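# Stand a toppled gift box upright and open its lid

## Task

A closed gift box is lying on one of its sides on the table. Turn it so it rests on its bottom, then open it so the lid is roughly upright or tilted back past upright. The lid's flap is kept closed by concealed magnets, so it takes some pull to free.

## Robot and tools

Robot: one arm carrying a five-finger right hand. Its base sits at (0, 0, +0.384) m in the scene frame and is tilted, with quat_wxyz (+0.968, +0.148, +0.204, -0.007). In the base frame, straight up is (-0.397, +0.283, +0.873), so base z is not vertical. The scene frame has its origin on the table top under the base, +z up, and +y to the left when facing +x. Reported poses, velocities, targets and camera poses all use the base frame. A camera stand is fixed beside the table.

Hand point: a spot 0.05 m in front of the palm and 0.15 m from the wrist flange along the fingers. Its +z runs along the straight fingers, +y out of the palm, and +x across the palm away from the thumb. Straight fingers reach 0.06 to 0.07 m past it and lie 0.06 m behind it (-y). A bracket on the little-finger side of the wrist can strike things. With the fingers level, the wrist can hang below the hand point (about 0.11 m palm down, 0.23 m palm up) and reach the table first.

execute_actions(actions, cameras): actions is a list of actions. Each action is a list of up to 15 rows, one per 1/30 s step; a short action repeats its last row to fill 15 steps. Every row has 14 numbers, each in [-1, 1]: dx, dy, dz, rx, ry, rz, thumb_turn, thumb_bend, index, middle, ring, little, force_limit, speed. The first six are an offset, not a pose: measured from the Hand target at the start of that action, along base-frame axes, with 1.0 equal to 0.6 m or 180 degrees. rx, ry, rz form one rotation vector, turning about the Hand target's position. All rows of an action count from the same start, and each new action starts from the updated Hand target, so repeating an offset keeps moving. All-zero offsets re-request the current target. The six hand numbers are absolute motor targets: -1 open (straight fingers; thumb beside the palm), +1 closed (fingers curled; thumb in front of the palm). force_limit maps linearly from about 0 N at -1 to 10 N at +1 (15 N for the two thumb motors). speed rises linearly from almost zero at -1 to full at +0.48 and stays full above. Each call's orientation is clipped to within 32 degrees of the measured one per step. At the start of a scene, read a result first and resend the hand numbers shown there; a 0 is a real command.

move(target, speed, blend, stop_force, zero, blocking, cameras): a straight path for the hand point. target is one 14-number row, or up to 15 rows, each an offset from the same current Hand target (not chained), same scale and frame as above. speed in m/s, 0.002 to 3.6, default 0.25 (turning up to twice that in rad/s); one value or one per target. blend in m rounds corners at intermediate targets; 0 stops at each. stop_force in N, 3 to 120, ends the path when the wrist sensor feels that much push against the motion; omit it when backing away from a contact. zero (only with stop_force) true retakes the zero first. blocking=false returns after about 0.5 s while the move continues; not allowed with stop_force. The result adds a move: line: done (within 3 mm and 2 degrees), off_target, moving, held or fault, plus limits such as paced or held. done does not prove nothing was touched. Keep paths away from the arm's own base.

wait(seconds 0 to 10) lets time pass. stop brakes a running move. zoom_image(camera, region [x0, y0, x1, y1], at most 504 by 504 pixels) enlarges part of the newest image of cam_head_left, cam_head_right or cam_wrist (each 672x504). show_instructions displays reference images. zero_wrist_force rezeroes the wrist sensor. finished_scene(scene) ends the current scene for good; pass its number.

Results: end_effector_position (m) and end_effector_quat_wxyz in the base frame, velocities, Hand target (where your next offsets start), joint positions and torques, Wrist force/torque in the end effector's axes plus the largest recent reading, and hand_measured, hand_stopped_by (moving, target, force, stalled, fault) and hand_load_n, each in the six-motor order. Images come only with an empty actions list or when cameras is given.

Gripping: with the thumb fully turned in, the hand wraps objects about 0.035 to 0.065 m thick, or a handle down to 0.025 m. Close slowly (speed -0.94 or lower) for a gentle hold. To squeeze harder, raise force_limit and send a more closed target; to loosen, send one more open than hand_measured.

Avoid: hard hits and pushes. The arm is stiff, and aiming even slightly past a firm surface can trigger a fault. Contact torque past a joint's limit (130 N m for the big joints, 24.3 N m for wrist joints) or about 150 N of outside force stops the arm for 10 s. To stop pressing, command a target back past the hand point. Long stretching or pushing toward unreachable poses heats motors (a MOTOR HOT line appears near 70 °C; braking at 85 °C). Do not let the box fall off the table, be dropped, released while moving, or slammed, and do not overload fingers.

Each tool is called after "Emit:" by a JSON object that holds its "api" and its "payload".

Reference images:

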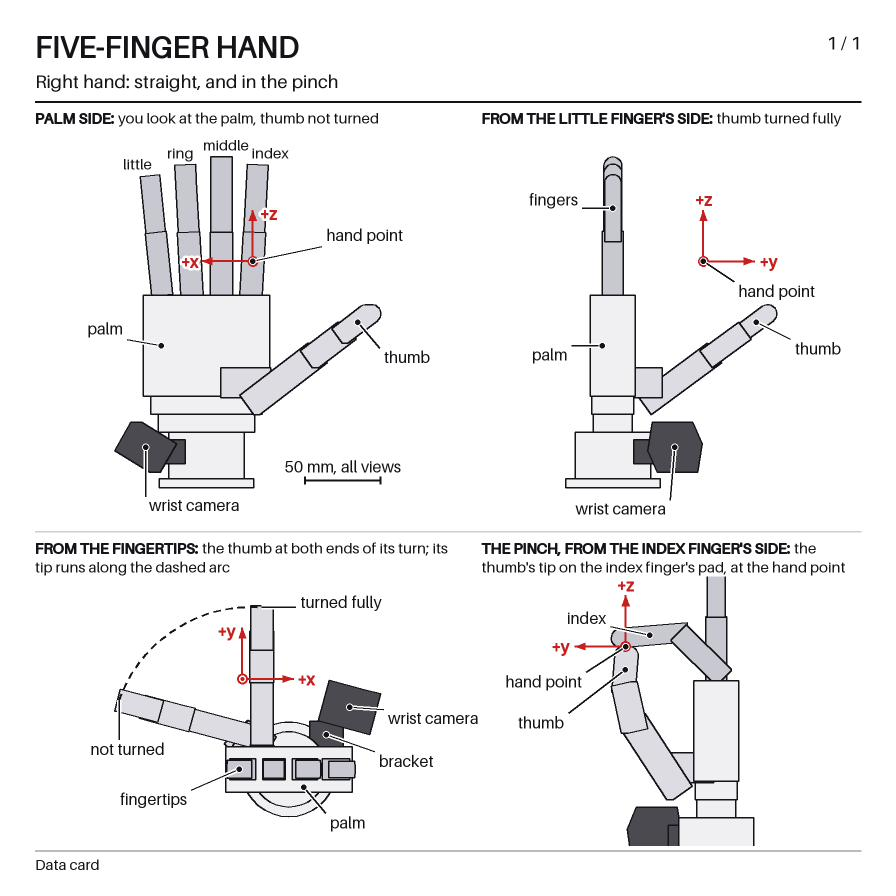

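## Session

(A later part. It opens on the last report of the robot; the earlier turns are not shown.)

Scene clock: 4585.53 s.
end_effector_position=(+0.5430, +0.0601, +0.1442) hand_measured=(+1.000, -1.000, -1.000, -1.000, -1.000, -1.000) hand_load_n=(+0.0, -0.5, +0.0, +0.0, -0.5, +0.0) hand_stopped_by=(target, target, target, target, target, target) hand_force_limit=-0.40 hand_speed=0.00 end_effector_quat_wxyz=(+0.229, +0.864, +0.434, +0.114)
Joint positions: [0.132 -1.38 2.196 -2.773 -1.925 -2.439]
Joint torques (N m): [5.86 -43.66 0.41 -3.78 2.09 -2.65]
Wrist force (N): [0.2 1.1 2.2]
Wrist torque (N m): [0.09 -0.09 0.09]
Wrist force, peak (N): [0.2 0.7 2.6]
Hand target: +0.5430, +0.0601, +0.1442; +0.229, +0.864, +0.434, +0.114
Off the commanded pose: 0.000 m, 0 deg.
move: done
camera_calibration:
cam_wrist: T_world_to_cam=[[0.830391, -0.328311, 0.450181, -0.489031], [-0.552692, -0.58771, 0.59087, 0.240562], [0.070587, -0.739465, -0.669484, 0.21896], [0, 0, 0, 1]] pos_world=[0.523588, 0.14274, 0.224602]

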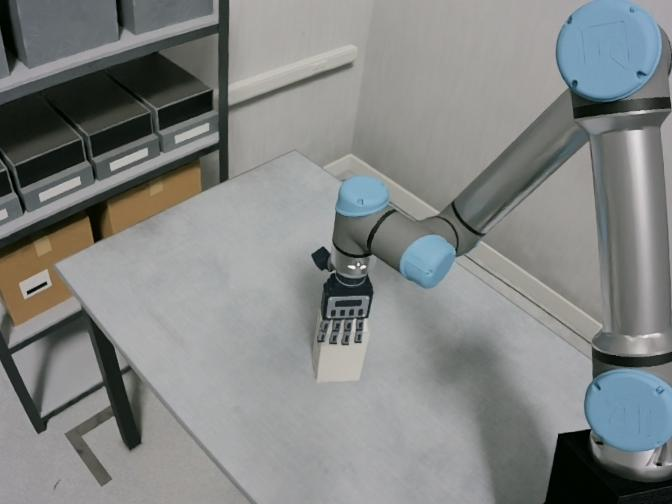

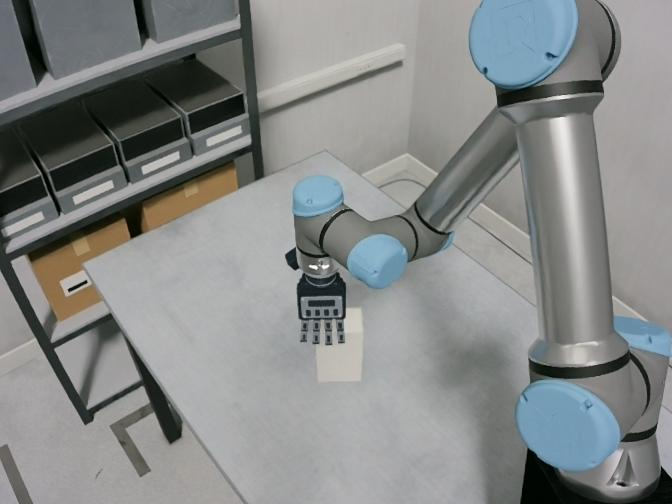

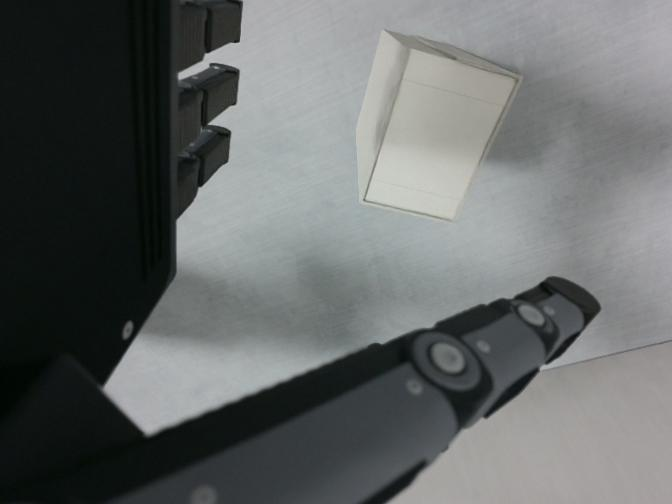

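Emit:
{"api": "move", "payload": {"target": [[-0.0316,-0.0430,-0.0004,0,0,0,-1,-1,-1,-1,-1,-1,-0.4,0],[0.1080,-0.1428,-0.3074,0,0,0,-1,-1,-1,-1,-1,-1,-0.4,0]], "speed": 0.15, "cameras": ["all"]}}

Scene clock: 4700.73 s.
end_effector_position=(+0.6077, -0.0256, -0.0401) hand_measured=(-1.000, -1.000, -1.000, -1.000, -1.000, -1.000) hand_load_n=(+0.0, +0.0, +0.0, +0.0, +0.0, +0.0) hand_stopped_by=(target, target, target, target, target, target) hand_force_limit=-0.40 hand_speed=0.00 end_effector_quat_wxyz=(+0.229, +0.864, +0.434, +0.114)
Joint positions: [-0.06 -0.85 2.143 -3.308 -1.847 -2.624]
Joint torques (N m): [7.93 -24.88 -12.33 -4.02 2.25 -2.2]
Wrist force (N): [0.2 0.2 2.0]
Wrist torque (N m): [-0.05 -0.08 0.03]
Wrist force, peak (N): [0.3 0.7 2.8]
Hand target: +0.6078, -0.0256, -0.0403; +0.229, +0.864, +0.434, +0.114
Off the commanded pose: 0.000 m, 0 deg.
move: done
camera_calibration:
cam_wrist: T_world_to_cam=[[0.830397, -0.328372, 0.450126, -0.487923], [-0.552696, -0.58767, 0.590907, 0.334851], [0.0704875, -0.73947, -0.669489, 0.0276942], [0, 0, 0, 1]] pos_world=[0.588288, 0.0570403, 0.0403018]

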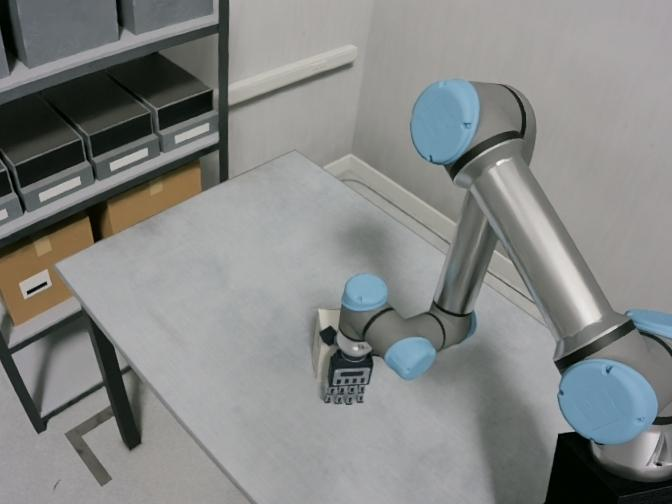

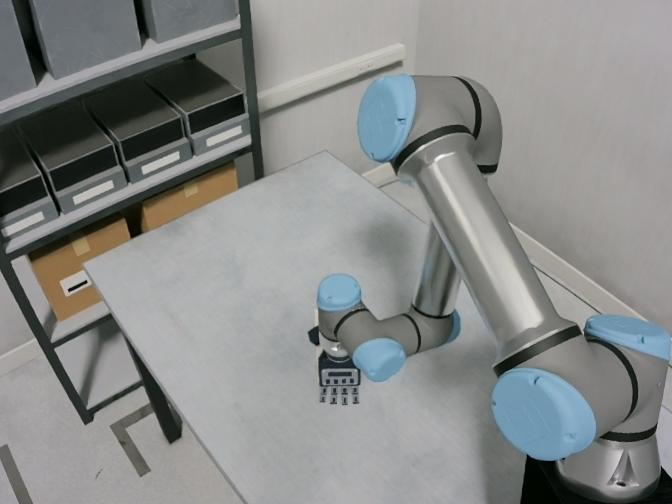

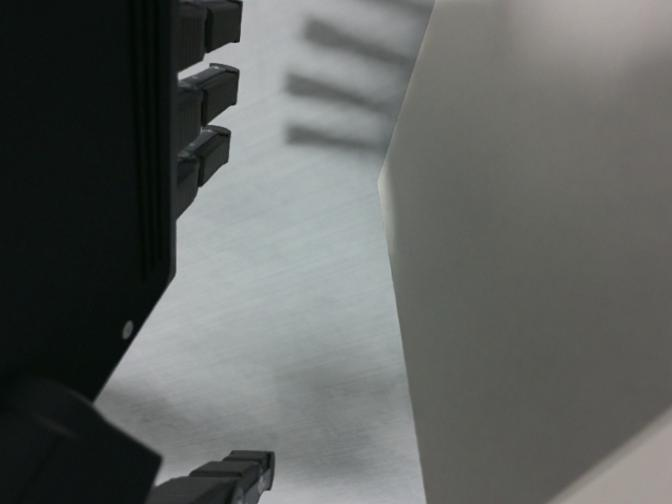

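Emit:
{"api": "move", "payload": {"target": [[0.0756,-0.0569,0.0529,0,0,0,-1,-1,-1,-1,-1,-1,-0.4,0],[0.2035,-0.1532,0.1423,0,0,0,-1,-1,-1,-1,-1,-1,-0.4,0]], "speed": [0.1,0.025], "blend": [0.01,0], "cameras": ["all"]}}

Scene clock: 4719.87 s.
end_effector_position=(+0.7297, -0.1175, +0.0450) hand_measured=(-1.000, -1.000, -1.000, -1.000, -1.000, -1.000) hand_load_n=(+0.0, +0.0, +0.0, +0.0, +0.0, +0.0) hand_stopped_by=(target, target, target, target, target, target) hand_force_limit=-0.40 hand_speed=0.00 end_effector_quat_wxyz=(+0.229, +0.864, +0.434, +0.114)
Joint positions: [-0.2 -0.904 1.813 -2.956 -1.785 -2.754]
Joint torques (N m): [8.58 -31.58 -19.39 -0.41 2.29 -2.7]
Wrist force (N): [0.0 0.4 2.2]
Wrist torque (N m): [0.03 -0.05 0.03]
Wrist force, peak (N): [0.2 0.7 2.5]
Hand target: +0.7299, -0.1175, +0.0451; +0.229, +0.864, +0.434, +0.114
Off the commanded pose: 0.000 m, 0 deg.
move: done
camera_calibration:
cam_wrist: T_world_to_cam=[[0.830388, -0.328287, 0.450203, -0.65781], [-0.552697, -0.587666, 0.59091, 0.298042], [0.070581, -0.73951, -0.669435, 0.00817019], [0, 0, 0, 1]] pos_world=[0.710388, -0.0347596, 0.125502]

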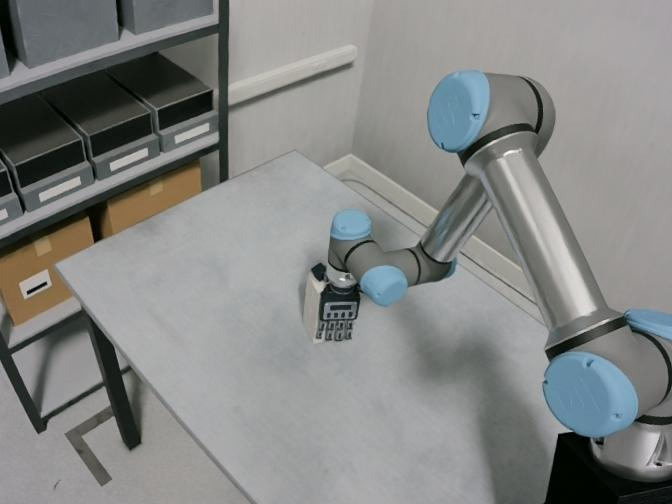

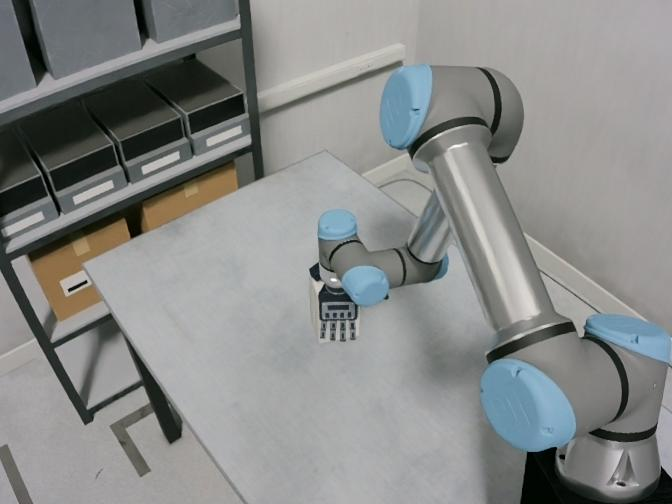

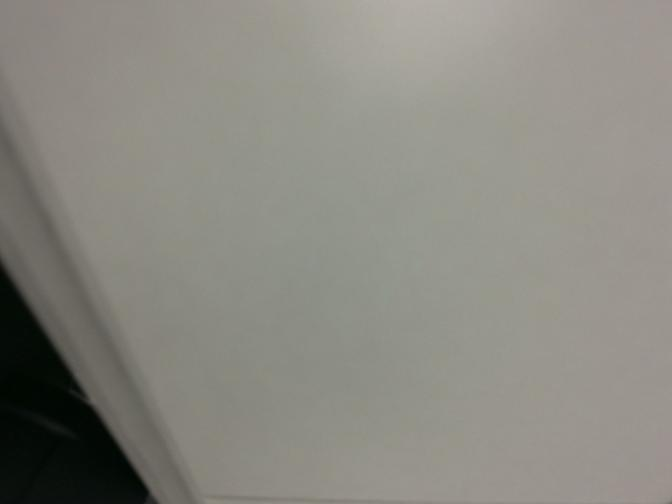

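Emit:
{"api": "move", "payload": {"target": [[-0.0070,0.0053,-0.0049,0,0,0,-1,-1,-1,-1,-1,-1,-0.4,0],[-0.0467,0.0337,0.0824,0,0,0,-1,-1,-1,-1,-1,-1,-0.4,0],[-0.0420,0.0302,0.0857,0,0,0,1,-1,-1,-1,-1,-1,-0.4,-0.3]], "speed": [0.03,0.1,0.03], "cameras": ["all"]}}

Scene clock: 4766.03 s.
end_effector_position=(+0.7047, -0.0994, +0.0965) hand_measured=(+1.000, -1.000, -1.000, -1.000, -1.000, -1.000) hand_load_n=(+0.0, +0.0, +0.0, +0.0, +0.0, +0.0) hand_stopped_by=(target, target, target, target, target, target) hand_force_limit=-0.40 hand_speed=-0.30 end_effector_quat_wxyz=(+0.229, +0.864, +0.434, +0.114)
Joint positions: [-0.178 -1.041 1.874 -2.875 -1.795 -2.733]
Joint torques (N m): [6.11 -30.66 -18.97 -0.53 1.95 -2.53]
Wrist force (N): [0.2 0.7 2.1]
Wrist torque (N m): [0.05 -0.10 0.05]
Wrist force, peak (N): [0.0 0.4 2.7]
Hand target: +0.7047, -0.0994, +0.0965; +0.229, +0.864, +0.434, +0.114
Off the commanded pose: 0.000 m, 0 deg.
move: done
camera_calibration:
cam_wrist: T_world_to_cam=[[0.830391, -0.328311, 0.450181, -0.654242], [-0.552692, -0.58771, 0.59087, 0.264318], [0.070587, -0.739465, -0.669484, 0.057734], [0, 0, 0, 1]] pos_world=[0.685288, -0.01676, 0.177002]

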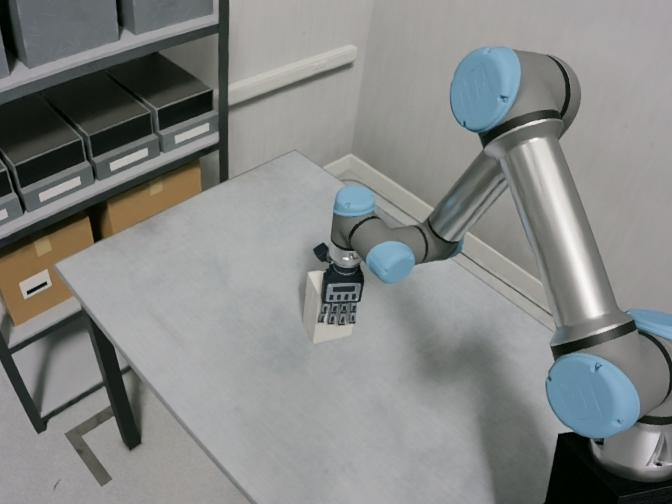

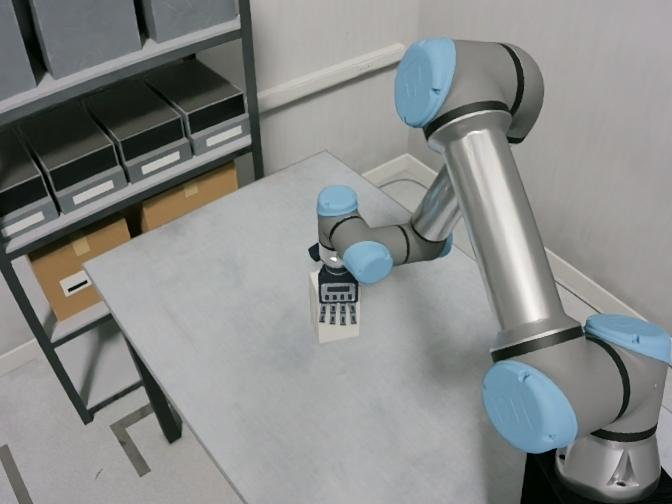

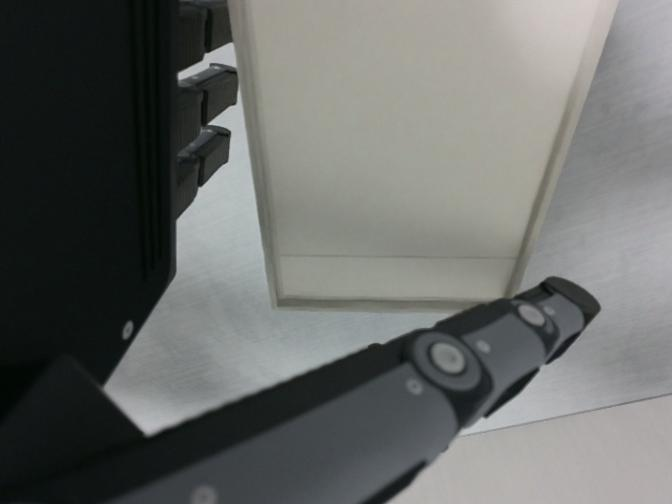

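Emit:
{"api": "move", "payload": {"target": [[0.0279,-0.0210,0.0195,0,0,0,1,-1,-1,-1,-1,-1,-0.4,-0.3],[0.0395,-0.0298,0.0277,0,0,0,1,-0.3,-1,-1,-1,-1,-0.467,-0.7]], "speed": [0.06,0.025], "blend": [0.003,0], "cameras": ["all"]}}

Scene clock: 4808.27 s.
end_effector_position=(+0.7284, -0.1173, +0.1132) hand_measured=(+1.000, -0.632, -1.000, -1.000, -1.000, -1.000) hand_load_n=(+2.0, +3.5, +0.0, +0.0, +0.0, +0.0) hand_stopped_by=(target, force, target, target, target, target) hand_force_limit=-0.47 hand_speed=-0.70 end_effector_quat_wxyz=(+0.229, +0.864, +0.434, +0.114)
Joint positions: [-0.201 -1.029 1.793 -2.811 -1.784 -2.754]
Joint torques (N m): [7.44 -31.92 -20.24 -0.45 2.1 -2.53]
Wrist force (N): [0.0 1.0 -0.5]
Wrist torque (N m): [0.06 -0.05 0.03]
Wrist force, peak (N): [0.1 0.6 2.3]
Hand target: +0.7284, -0.1173, +0.1132; +0.229, +0.864, +0.434, +0.114
Off the commanded pose: 0.000 m, 0 deg.
move: done
camera_calibration:
cam_wrist: T_world_to_cam=[[0.830345, -0.32836, 0.45023, -0.68725], [-0.552761, -0.587684, 0.590833, 0.257146], [0.0705869, -0.739464, -0.669485, 0.0539383], [0, 0, 0, 1]] pos_world=[0.708987, -0.0346598, 0.193601]

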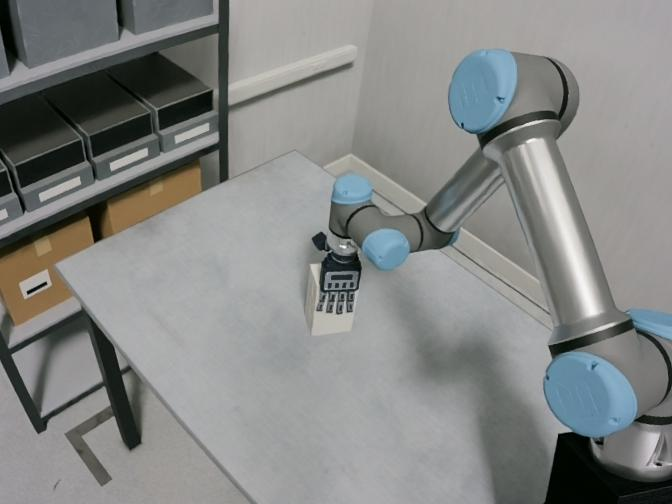

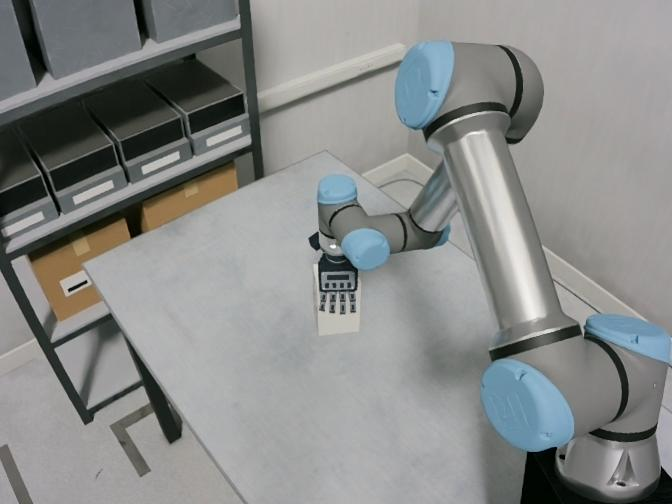

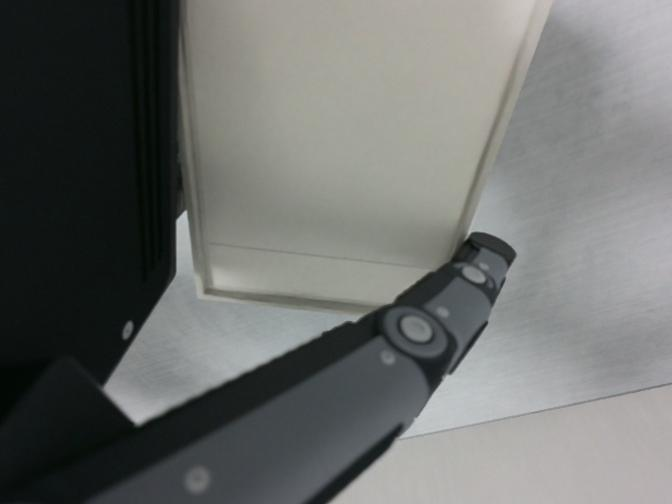

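Emit:
{"api": "move", "payload": {"target": [[-0.0545,0.0408,-0.0224,-0.0497,-0.0669,-0.0009,1,-0.3,-1,-1,-1,-1,-0.467,-0.7],[-0.1022,0.0768,-0.0617,-0.0994,-0.1338,-0.0018,1,-0.3,-1,-1,-1,-1,-0.467,-0.7],[-0.1400,0.1056,-0.1150,-0.1492,-0.2007,-0.0027,1,-0.3,-1,-1,-1,-1,-0.467,-0.7]], "speed": 0.06, "blend": [0.006,0.006,0], "cameras": ["all"]}}

Scene clock: 4831.60 s.
end_effector_position=(+0.6444, -0.0540, +0.0442) hand_measured=(+1.000, -0.632, -1.000, -1.000, -1.000, -1.000) hand_load_n=(+0.0, +0.0, +0.0, +0.0, +0.0, +0.0) hand_stopped_by=(target, force, target, target, target, target) hand_force_limit=-0.47 hand_speed=-0.70 end_effector_quat_wxyz=(+0.543, +0.712, +0.353, +0.271)
Joint positions: [-0.016 -0.452 1.916 -4.279 -2.177 -2.947]
Joint torques (N m): [22.06 -25.13 -8.95 -4.23 -2.69 -2.51]
Wrist force (N): [-0.4 0.0 2.2]
Wrist torque (N m): [-0.16 0.00 0.03]
Wrist force, peak (N): [-0.6 0.1 2.6]
Hand target: +0.6444, -0.0539, +0.0442; +0.543, +0.712, +0.353, +0.271
Off the commanded pose: 0.000 m, 0 deg.
move: done
camera_calibration:
cam_wrist: T_world_to_cam=[[0.370511, 0.00711141, 0.928801, -0.27236], [-0.869543, -0.348877, 0.349543, 0.516346], [0.326523, -0.937142, -0.123079, -0.139174], [0, 0, 0, 1]] pos_world=[0.59534, 0.0516522, 0.0553534]

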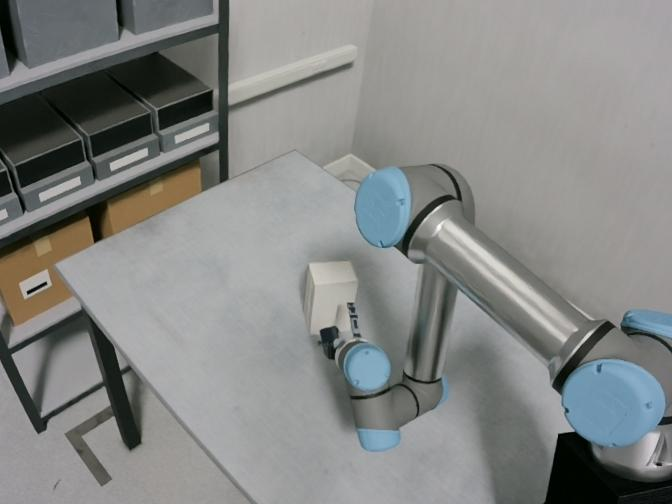

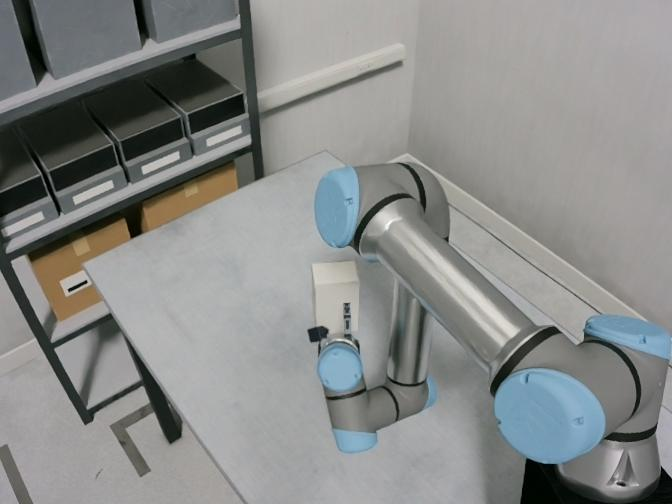

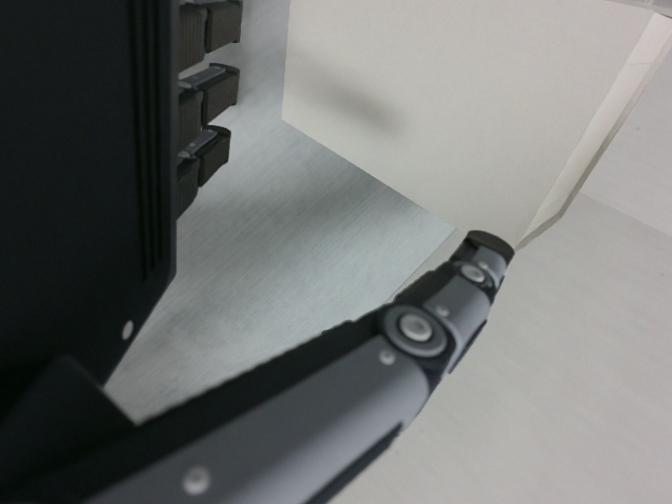

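Emit:
{"api": "move", "payload": {"target": [[-0.0199,0.0142,0.0437,0.1492,0.2007,0.0027,1,-1,-1,-1,-1,-1,-0.467,-0.7]], "speed": 0.15, "cameras": ["all"]}}

Scene clock: 4956.10 s.
end_effector_position=(+0.6324, -0.0454, +0.0704) hand_measured=(+1.000, -1.000, -1.000, -1.000, -1.000, -1.000) hand_load_n=(+0.0, +0.0, +0.0, +0.0, +0.0, +0.0) hand_stopped_by=(target, target, target, target, target, target) hand_force_limit=-0.47 hand_speed=-0.70 end_effector_quat_wxyz=(+0.229, +0.864, +0.434, +0.114)
Joint positions: [-0.096 -1.1 2.085 -3.01 -1.831 -2.658]
Joint torques (N m): [6.67 -50.09 -18.72 -0.62 2.21 2.25]
Wrist force (N): [-0.1 0.5 2.2]
Wrist torque (N m): [0.01 -0.05 -0.07]
Wrist force, peak (N): [-0.5 -0.2 2.6]
Hand target: +0.6324, -0.0454, +0.0704; +0.229, +0.864, +0.434, +0.114
Off the commanded pose: 0.000 m, 0 deg.
move: done
camera_calibration:
cam_wrist: T_world_to_cam=[[0.830333, -0.328242, 0.450339, -0.564671], [-0.552767, -0.587637, 0.590874, 0.271618], [0.0706857, -0.739554, -0.669375, 0.0851547], [0, 0, 0, 1]] pos_world=[0.612987, 0.0372407, 0.150801]

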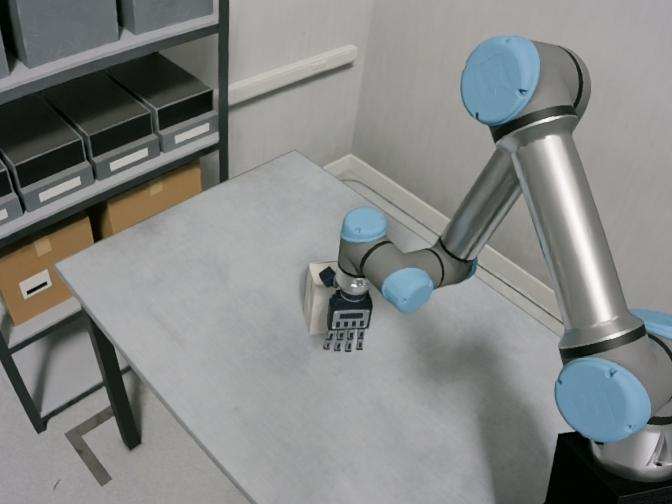

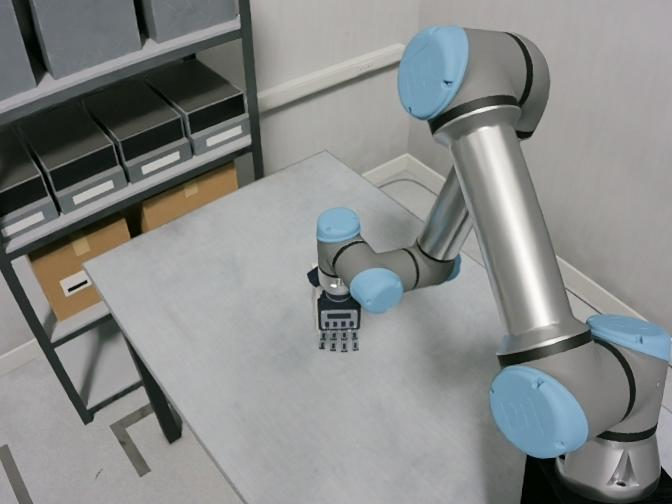

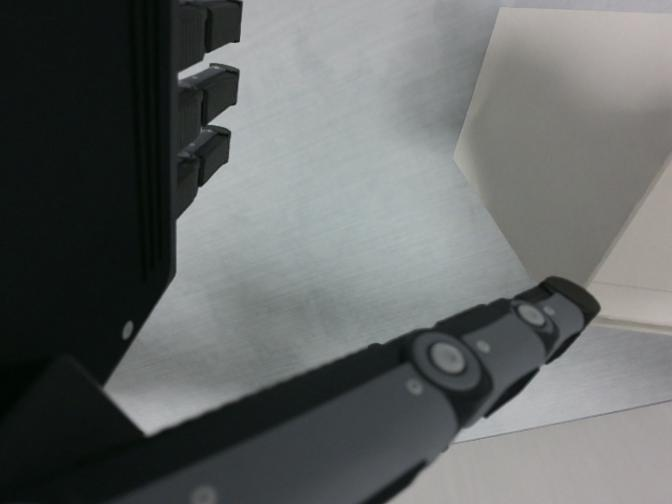

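Emit:
{"api": "move", "payload": {"target": [[0.1247,-0.0766,0.1007,-0.0165,0.0118,0.0364,1,-1,-1,-1,-1,-1,-0.467,-0.7]], "speed": 0.12, "cameras": ["all"]}}

Scene clock: 4975.13 s.
end_effector_position=(+0.7071, -0.0913, +0.1307) hand_measured=(+1.000, -1.000, -1.000, -1.000, -1.000, -1.000) hand_load_n=(+0.0, -0.5, +0.0, +0.0, +0.0, +0.0) hand_stopped_by=(target, target, target, target, target, target) hand_force_limit=-0.47 hand_speed=-0.70 end_effector_quat_wxyz=(+0.237, +0.833, +0.489, +0.100) end_effector_velocity=(+0.002, +0.000, +0.002) end_effector_angular_velocity=(+0.000, -0.002, +0.001)
Joint positions: [-0.174 -1.106 1.871 -2.808 -1.796 -2.861]
Joint velocities: [0 0.001 -0.005 0.003 0.001 -0.001]
Joint torques (N m): [6.59 -30.27 -23.25 -0.3 2.28 -2.65]
Wrist force (N): [0.4 0.8 2.1]
Wrist torque (N m): [0.06 -0.12 0.04]
Wrist force, peak (N): [0.4 0.8 2.3]
Hand target: +0.7072, -0.0914, +0.1308; +0.237, +0.833, +0.489, +0.100
Off the commanded pose: 0.000 m, 0 deg.
move: done
camera_calibration:
cam_wrist: T_world_to_cam=[[0.877399, -0.207769, 0.432438, -0.688905], [-0.461175, -0.613706, 0.640844, 0.176595], [0.132243, -0.761706, -0.634283, 0.0361814], [0, 0, 0, 1]] pos_world=[0.681102, -0.00719577, 0.207688]

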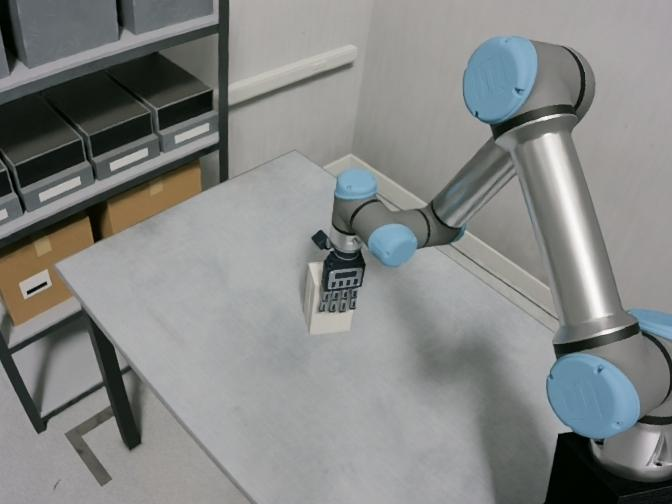

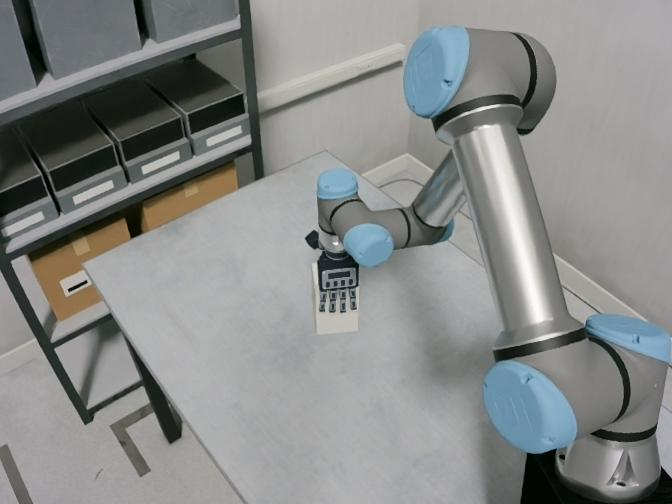

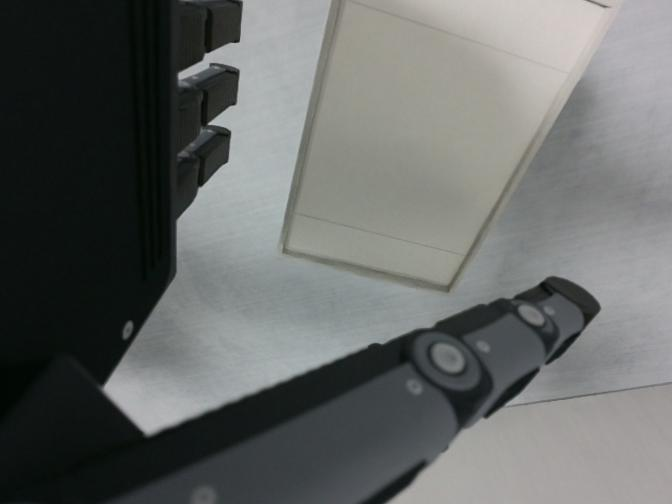

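Emit:
{"api": "move", "payload": {"target": [[0,0,0,0.0033,-0.0024,-0.0073,1,0.7,-1,-1,-1,-1,-0.467,-0.4],[0.0328,-0.0190,0.0211,0.0033,-0.0024,-0.0073,1,0.7,-1,-1,-1,-1,-0.467,-0.4]], "speed": 0.06, "cameras": ["cam_wrist"]}}

Scene clock: 4995.17 s.
end_effector_position=(+0.7268, -0.1027, +0.1434) hand_measured=(+1.000, +0.700, -1.000, -1.000, -1.000, -1.000) hand_load_n=(+0.0, +0.0, +0.0, +0.0, +0.0, +0.0) hand_stopped_by=(target, target, target, target, target, target) hand_force_limit=-0.47 hand_speed=-0.40 end_effector_quat_wxyz=(+0.235, +0.840, +0.478, +0.103) end_effector_velocity=(+0.002, +0.000, +0.001) end_effector_angular_velocity=(-0.001, -0.001, +0.002)
Joint positions: [-0.185 -1.089 1.798 -2.754 -1.791 -2.845]
Joint velocities: [0.001 0.001 -0.005 0.002 0 -0.001]
Joint torques (N m): [6.02 -32.72 -22.57 -0.36 2.25 -2.48]
Wrist force (N): [0.3 0.4 2.1]
Wrist torque (N m): [0.00 -0.11 0.02]
Wrist force, peak (N): [0.6 0.8 2.4]
Hand target: +0.7269, -0.1028, +0.1435; +0.235, +0.840, +0.478, +0.103
Off the commanded pose: 0.000 m, 0 deg.
move: done
camera_calibration:
cam_wrist: T_world_to_cam=[[0.869156, -0.232147, 0.436665, -0.71115], [-0.479839, -0.609557, 0.631027, 0.18598], [0.119681, -0.757989, -0.641193, 0.0434749], [0, 0, 0, 1]] pos_world=[0.702137, -0.0187723, 0.221051]
Images, in order (width x height): cam_wrist 672x504.

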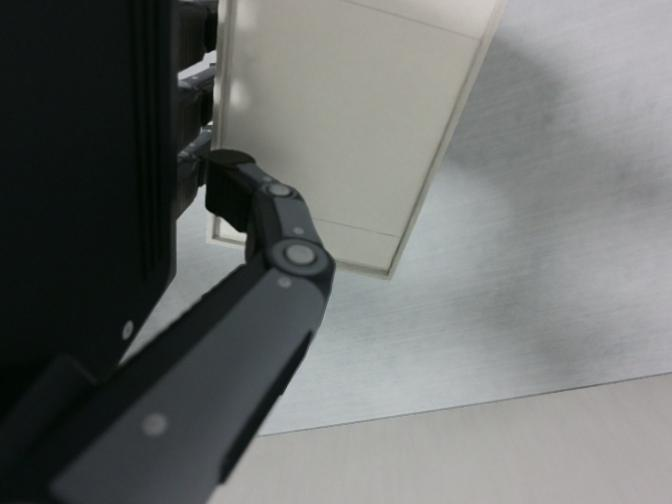

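Emit:
{"api": "move", "payload": {"target": [0.0159,-0.0113,-0.0349,0,0,0,1,0.7,-1,-1,-1,-1,-0.467,-0.4], "speed": 0.008, "stop_force": 3, "cameras": ["cam_wrist"]}}

Scene clock: 5012.93 s.
end_effector_position=(+0.7342, -0.1079, +0.1275) hand_measured=(+1.000, +0.700, -1.000, -1.000, -1.000, -1.000) hand_load_n=(+0.0, -0.5, +0.0, +0.0, +0.0, +0.0) hand_stopped_by=(target, target, target, target, target, target) hand_force_limit=-0.47 hand_speed=-0.40 end_effector_quat_wxyz=(+0.235, +0.840, +0.478, +0.103)
Joint positions: [-0.191 -1.05 1.786 -2.782 -1.788 -2.851]
Joint torques (N m): [18.64 -54.74 3.71 -0.24 -0.12 2.06]
Wrist force (N): [-0.1 0.8 -0.8]
Wrist torque (N m): [0.15 -0.06 0.04]
Wrist force, peak (N): [-0.3 0.7 -4.8]
Hand target: +0.7342, -0.1079, +0.1276; +0.235, +0.840, +0.478, +0.103 (not the last commanded pose)
Off the commanded pose: 0.006 m, 0 deg.
move: contact
camera_calibration:
cam_wrist: T_world_to_cam=[[0.869156, -0.232147, 0.436665, -0.711759], [-0.479839, -0.609557, 0.631027, 0.196347], [0.119681, -0.757989, -0.641193, 0.0284647], [0, 0, 0, 1]] pos_world=[0.709437, -0.0239723, 0.205151]
Images, in order (width x height): cam_wrist 672x504.

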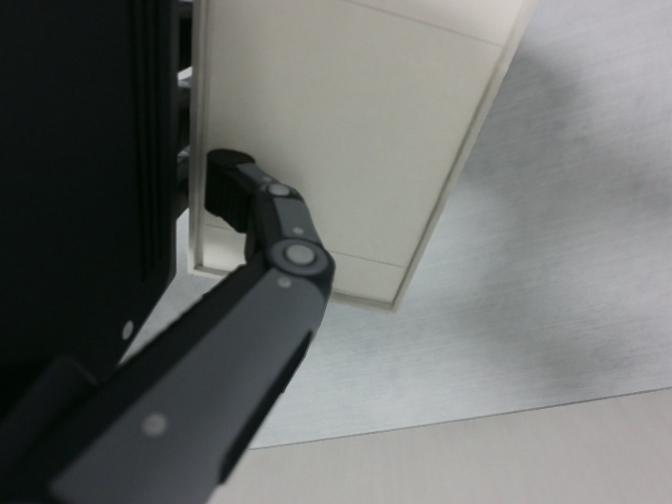

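Emit:
{"api": "move", "payload": {"target": [-0.0010,0.0007,0.0022,0,0,0,1,1.0,-1,-1,-1,-1,-0.4,-0.8], "speed": 0.01, "cameras": ["cam_wrist"]}}

Scene clock: 5023.17 s.
end_effector_position=(+0.7336, -0.1075, +0.1289) hand_measured=(+1.000, +0.924, -1.000, -1.000, -1.000, -1.000) hand_load_n=(+0.5, +5.0, +0.0, +0.0, +0.5, +0.0) hand_stopped_by=(target, force, target, target, target, target) hand_force_limit=-0.40 hand_speed=-0.80 end_effector_quat_wxyz=(+0.235, +0.840, +0.478, +0.103)
Joint positions: [-0.191 -1.053 1.787 -2.78 -1.788 -2.85]
Joint torques (N m): [18.82 -56.14 2.73 -0.41 -2.27 2.29]
Wrist force (N): [-0.3 0.9 1.9]
Wrist torque (N m): [0.06 -0.03 0.03]
Wrist force, peak (N): [0.1 0.8 2.4]
Hand target: +0.7336, -0.1075, +0.1289; +0.235, +0.840, +0.478, +0.103
Off the commanded pose: 0.000 m, 0 deg.
move: done
camera_calibration:
cam_wrist: T_world_to_cam=[[0.869156, -0.232147, 0.436665, -0.711756], [-0.479839, -0.609557, 0.631027, 0.195419], [0.119681, -0.757989, -0.641193, 0.0297373], [0, 0, 0, 1]] pos_world=[0.708837, -0.0235723, 0.206551]
Images, in order (width x height): cam_wrist 672x504.

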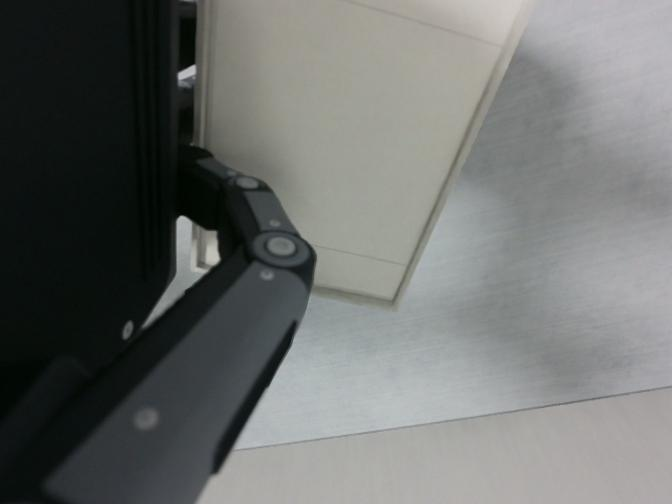

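Emit:
{"api": "zoom_image", "payload": {"camera": "cam_wrist", "region": [150, 100, 350, 300]}}

Scaled by 2.520 from the camera's 672x504 image, which has a finer 960x720 frame.

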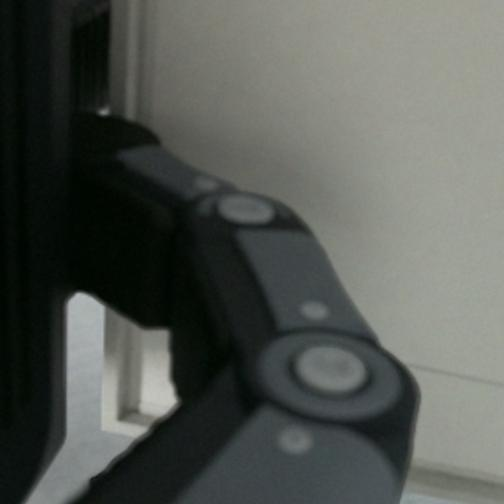

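Emit:
{"api": "move", "payload": {"target": [[0,0,0,0,0,0,1,0.66,-1,-1,-1,-1,-0.4,-0.5]], "speed": 0.01}}

Emit:
{"api": "move", "payload": {"target": [0.0060,-0.0043,-0.0131,0,0,0,1,0.66,-1,-1,-1,-1,-0.4,-0.5], "speed": 0.004, "stop_force": 3, "cameras": ["cam_wrist"]}}

Scene clock: 5035.40 s.
end_effector_position=(+0.7336, -0.1075, +0.1289) hand_measured=(+1.000, +0.660, -1.000, -1.000, -1.000, -1.000) hand_load_n=(+0.0, +0.0, +0.0, +0.0, +0.0, +0.5) hand_stopped_by=(target, target, target, target, target, target) hand_force_limit=-0.40 hand_speed=-0.50 end_effector_quat_wxyz=(+0.235, +0.840, +0.478, +0.103)
Joint positions: [-0.191 -1.053 1.787 -2.78 -1.788 -2.85]
Joint torques (N m): [18.19 -55.93 1.86 -0.43 -2.26 2.22]
Wrist force (N): [0.1 0.8 1.9]
Wrist torque (N m): [0.05 -0.09 0.05]
Wrist force, peak (N): [0.4 0.9 2.3]
Hand target: +0.7336, -0.1075, +0.1289; +0.235, +0.840, +0.478, +0.103
Off the commanded pose: 0.000 m, 0 deg.
move: done

Scene clock: 5037.00 s.
end_effector_position=(+0.7339, -0.1078, +0.1280) hand_measured=(+1.000, +0.660, -1.000, -1.000, -1.000, -1.000) hand_load_n=(+0.0, -1.5, +0.0, +0.0, +0.0, +0.0) hand_stopped_by=(target, target, target, target, target, target) hand_force_limit=-0.40 hand_speed=-0.50 end_effector_quat_wxyz=(+0.235, +0.840, +0.478, +0.103)
Joint positions: [-0.191 -1.051 1.787 -2.782 -1.788 -2.85]
Joint torques (N m): [18.83 -54.81 3.46 -0.13 -2.28 1.97]
Wrist force (N): [0.2 0.5 -1.4]
Wrist torque (N m): [0.17 -0.05 0.05]
Wrist force, peak (N): [-0.1 0.2 -3.2]
Hand target: +0.7339, -0.1078, +0.1280; +0.235, +0.840, +0.478, +0.103 (not the last commanded pose)
Off the commanded pose: 0.008 m, 0 deg.
move: contact
camera_calibration:
cam_wrist: T_world_to_cam=[[0.869111, -0.232263, 0.436693, -0.711756], [-0.479947, -0.609449, 0.631049, 0.196072], [0.119572, -0.758041, -0.641153, 0.0289531], [0, 0, 0, 1]] pos_world=[0.709237, -0.0238715, 0.205651]
Images, in order (width x height): cam_wrist 672x504.

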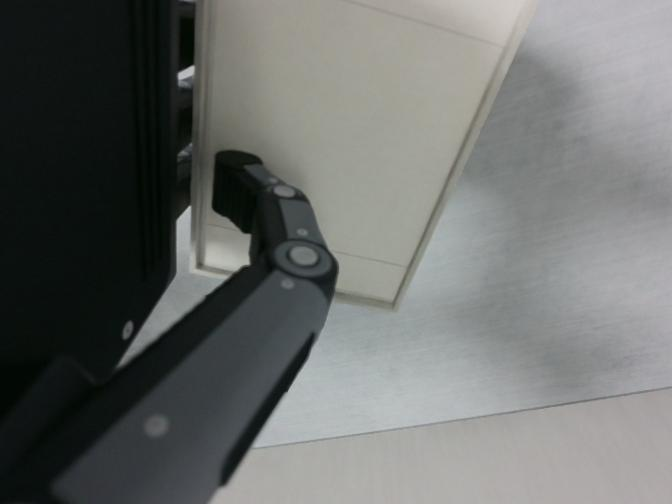

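Emit:
{"api": "move", "payload": {"target": [0,0,0,0,0,0,1,0.8,-1,-1,-1,-1,-0.4,-0.8], "speed": 0.01, "cameras": ["cam_wrist"]}}

Scene clock: 5042.47 s.
end_effector_position=(+0.7339, -0.1078, +0.1280) hand_measured=(+1.000, +0.800, -1.000, -1.000, -1.000, -1.000) hand_load_n=(+0.0, +0.0, +0.0, +0.0, +0.0, +0.0) hand_stopped_by=(target, target, target, target, target, target) hand_force_limit=-0.40 hand_speed=-0.80 end_effector_quat_wxyz=(+0.235, +0.840, +0.478, +0.103)
Joint positions: [-0.191 -1.051 1.787 -2.782 -1.788 -2.85]
Joint torques (N m): [18.25 -54.51 1.05 -0.52 -2.24 2.03]
Wrist force (N): [0.1 1.0 2.1]
Wrist torque (N m): [0.07 -0.10 0.05]
Wrist force, peak (N): [0.1 0.9 2.2]
Hand target: +0.7339, -0.1078, +0.1280; +0.235, +0.840, +0.478, +0.103
Off the commanded pose: 0.000 m, 0 deg.
move: done
camera_calibration:
cam_wrist: T_world_to_cam=[[0.869126, -0.232203, 0.436694, -0.711766], [-0.479917, -0.609411, 0.631108, 0.196039], [0.119581, -0.758089, -0.641094, 0.0289342], [0, 0, 0, 1]] pos_world=[0.709237, -0.0238712, 0.205651]
Images, in order (width x height): cam_wrist 672x504.

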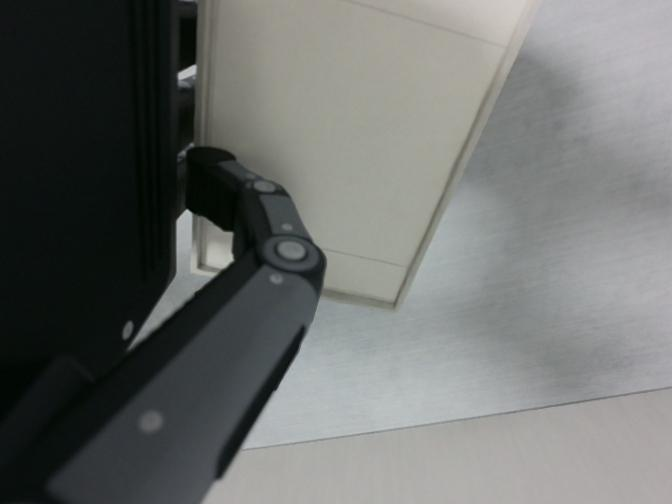

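Emit:
{"api": "move", "payload": {"target": [-0.0040,0.0028,0.0087,0,0,0,1,0.66,-1,-1,-1,-1,-0.4,-0.5], "speed": 0.03}}

Emit:
{"api": "move", "payload": {"target": [[0,0,0,0,0,0,1,0.6,-1,-1,-1,-1,-0.4,-0.5]], "speed": 0.03}}

Emit:
{"api": "move", "payload": {"target": [0.0100,-0.0071,-0.0218,0,0,0,1,0.6,-1,-1,-1,-1,-0.4,-0.5], "speed": 0.005, "stop_force": 3, "cameras": ["cam_wrist"]}}

Scene clock: 5068.23 s.
end_effector_position=(+0.7316, -0.1061, +0.1330) hand_measured=(+1.000, +0.660, -1.000, -1.000, -1.000, -1.000) hand_load_n=(-0.5, -0.5, +0.0, +0.5, +0.0, +0.0) hand_stopped_by=(target, target, target, target, target, target) hand_force_limit=-0.40 hand_speed=-0.50 end_effector_quat_wxyz=(+0.235, +0.840, +0.478, +0.103)
Joint positions: [-0.189 -1.064 1.791 -2.773 -1.789 -2.849]
Joint torques (N m): [19.63 -57.76 2.98 -0.23 -2.41 2.29]
Wrist force (N): [0.3 0.8 1.8]
Wrist torque (N m): [0.05 -0.11 -0.03]
Wrist force, peak (N): [0.1 1.0 2.4]
Hand target: +0.7315, -0.1061, +0.1332; +0.235, +0.840, +0.478, +0.103
Off the commanded pose: 0.000 m, 0 deg.
move: done

Scene clock: 5068.73 s.
end_effector_position=(+0.7315, -0.1061, +0.1332) hand_measured=(+1.000, +0.600, -1.000, -1.000, -1.000, -1.000) hand_load_n=(+0.0, +0.0, +0.0, +0.0, +0.0, +0.0) hand_stopped_by=(target, target, target, target, target, target) hand_force_limit=-0.40 hand_speed=-0.50 end_effector_quat_wxyz=(+0.235, +0.840, +0.478, +0.103)
Joint positions: [-0.189 -1.064 1.791 -2.772 -1.789 -2.848]
Joint torques (N m): [18.72 -56.04 3.4 -0.29 -2.48 2.24]
Wrist force (N): [0.4 0.8 1.8]
Wrist torque (N m): [0.06 -0.12 -0.02]
Wrist force, peak (N): [0.3 0.8 2.2]
Hand target: +0.7315, -0.1061, +0.1332; +0.235, +0.840, +0.478, +0.103
Off the commanded pose: 0.000 m, 0 deg.
move: done

Scene clock: 5071.33 s.
end_effector_position=(+0.7336, -0.1076, +0.1286) hand_measured=(+1.000, +0.600, -1.000, -1.000, -1.000, -1.000) hand_load_n=(+0.0, -1.0, +0.0, +0.0, +0.0, +0.0) hand_stopped_by=(target, target, target, target, target, target) hand_force_limit=-0.40 hand_speed=-0.50 end_effector_quat_wxyz=(+0.235, +0.840, +0.478, +0.103)
Joint positions: [-0.191 -1.053 1.787 -2.781 -1.788 -2.85]
Joint torques (N m): [17.56 -54.06 4.27 -0.28 0.47 2.04]
Wrist force (N): [0.0 0.7 -1.3]
Wrist torque (N m): [0.16 -0.07 0.04]
Wrist force, peak (N): [-0.3 0.9 -4.2]
Hand target: +0.7336, -0.1076, +0.1286; +0.235, +0.840, +0.478, +0.103 (not the last commanded pose)
Off the commanded pose: 0.010 m, 0 deg.
move: contact
camera_calibration:
cam_wrist: T_world_to_cam=[[0.869105, -0.23223, 0.436721, -0.711712], [-0.479955, -0.609402, 0.631089, 0.19567], [0.119581, -0.758089, -0.641094, 0.0295064], [0, 0, 0, 1]] pos_world=[0.708937, -0.0236711, 0.206251]
Images, in order (width x height): cam_wrist 672x504.

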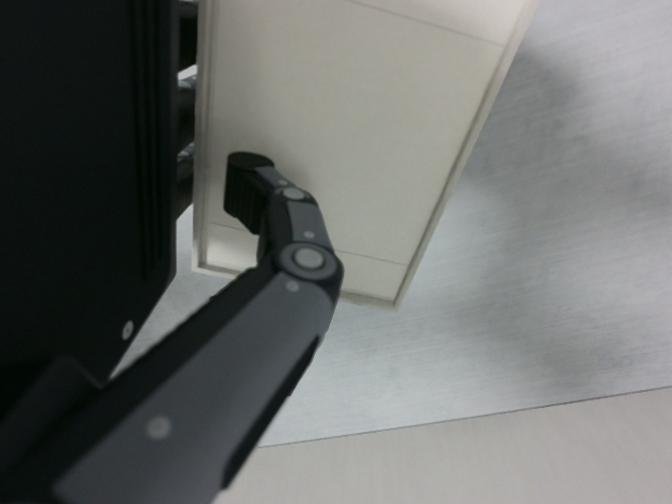

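Emit:
{"api": "move", "payload": {"target": [0.0005,-0.0004,-0.0011,0,0,0,1,0.72,-1,-1,-1,-1,-0.4,-0.8], "speed": 0.01, "cameras": ["cam_wrist"]}}

Scene clock: 5082.47 s.
end_effector_position=(+0.7339, -0.1078, +0.1280) hand_measured=(+1.000, +0.720, -1.000, -1.000, -1.000, -1.000) hand_load_n=(+0.0, +0.0, +0.0, +0.0, +0.0, +0.0) hand_stopped_by=(target, target, target, target, target, target) hand_force_limit=-0.40 hand_speed=-0.80 end_effector_quat_wxyz=(+0.235, +0.840, +0.478, +0.103)
Joint positions: [-0.191 -1.051 1.787 -2.782 -1.788 -2.85]
Joint torques (N m): [6.47 -31.58 -24.33 -4.11 2.2 -2.4]
Wrist force (N): [0.3 0.6 1.9]
Wrist torque (N m): [0.02 -0.12 0.05]
Wrist force, peak (N): [0.2 0.8 2.3]
Hand target: +0.7339, -0.1078, +0.1279; +0.235, +0.840, +0.478, +0.103
Off the commanded pose: 0.000 m, 0 deg.
move: done
camera_calibration:
cam_wrist: T_world_to_cam=[[0.869117, -0.232233, 0.436696, -0.711761], [-0.479958, -0.609276, 0.631208, 0.196052], [0.119481, -0.758189, -0.640994, 0.0289832], [0, 0, 0, 1]] pos_world=[0.709237, -0.0238701, 0.205652]
Images, in order (width x height): cam_wrist 672x504.

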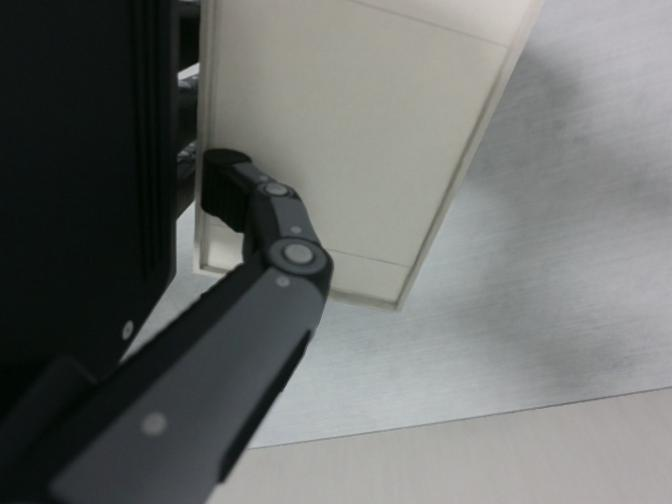

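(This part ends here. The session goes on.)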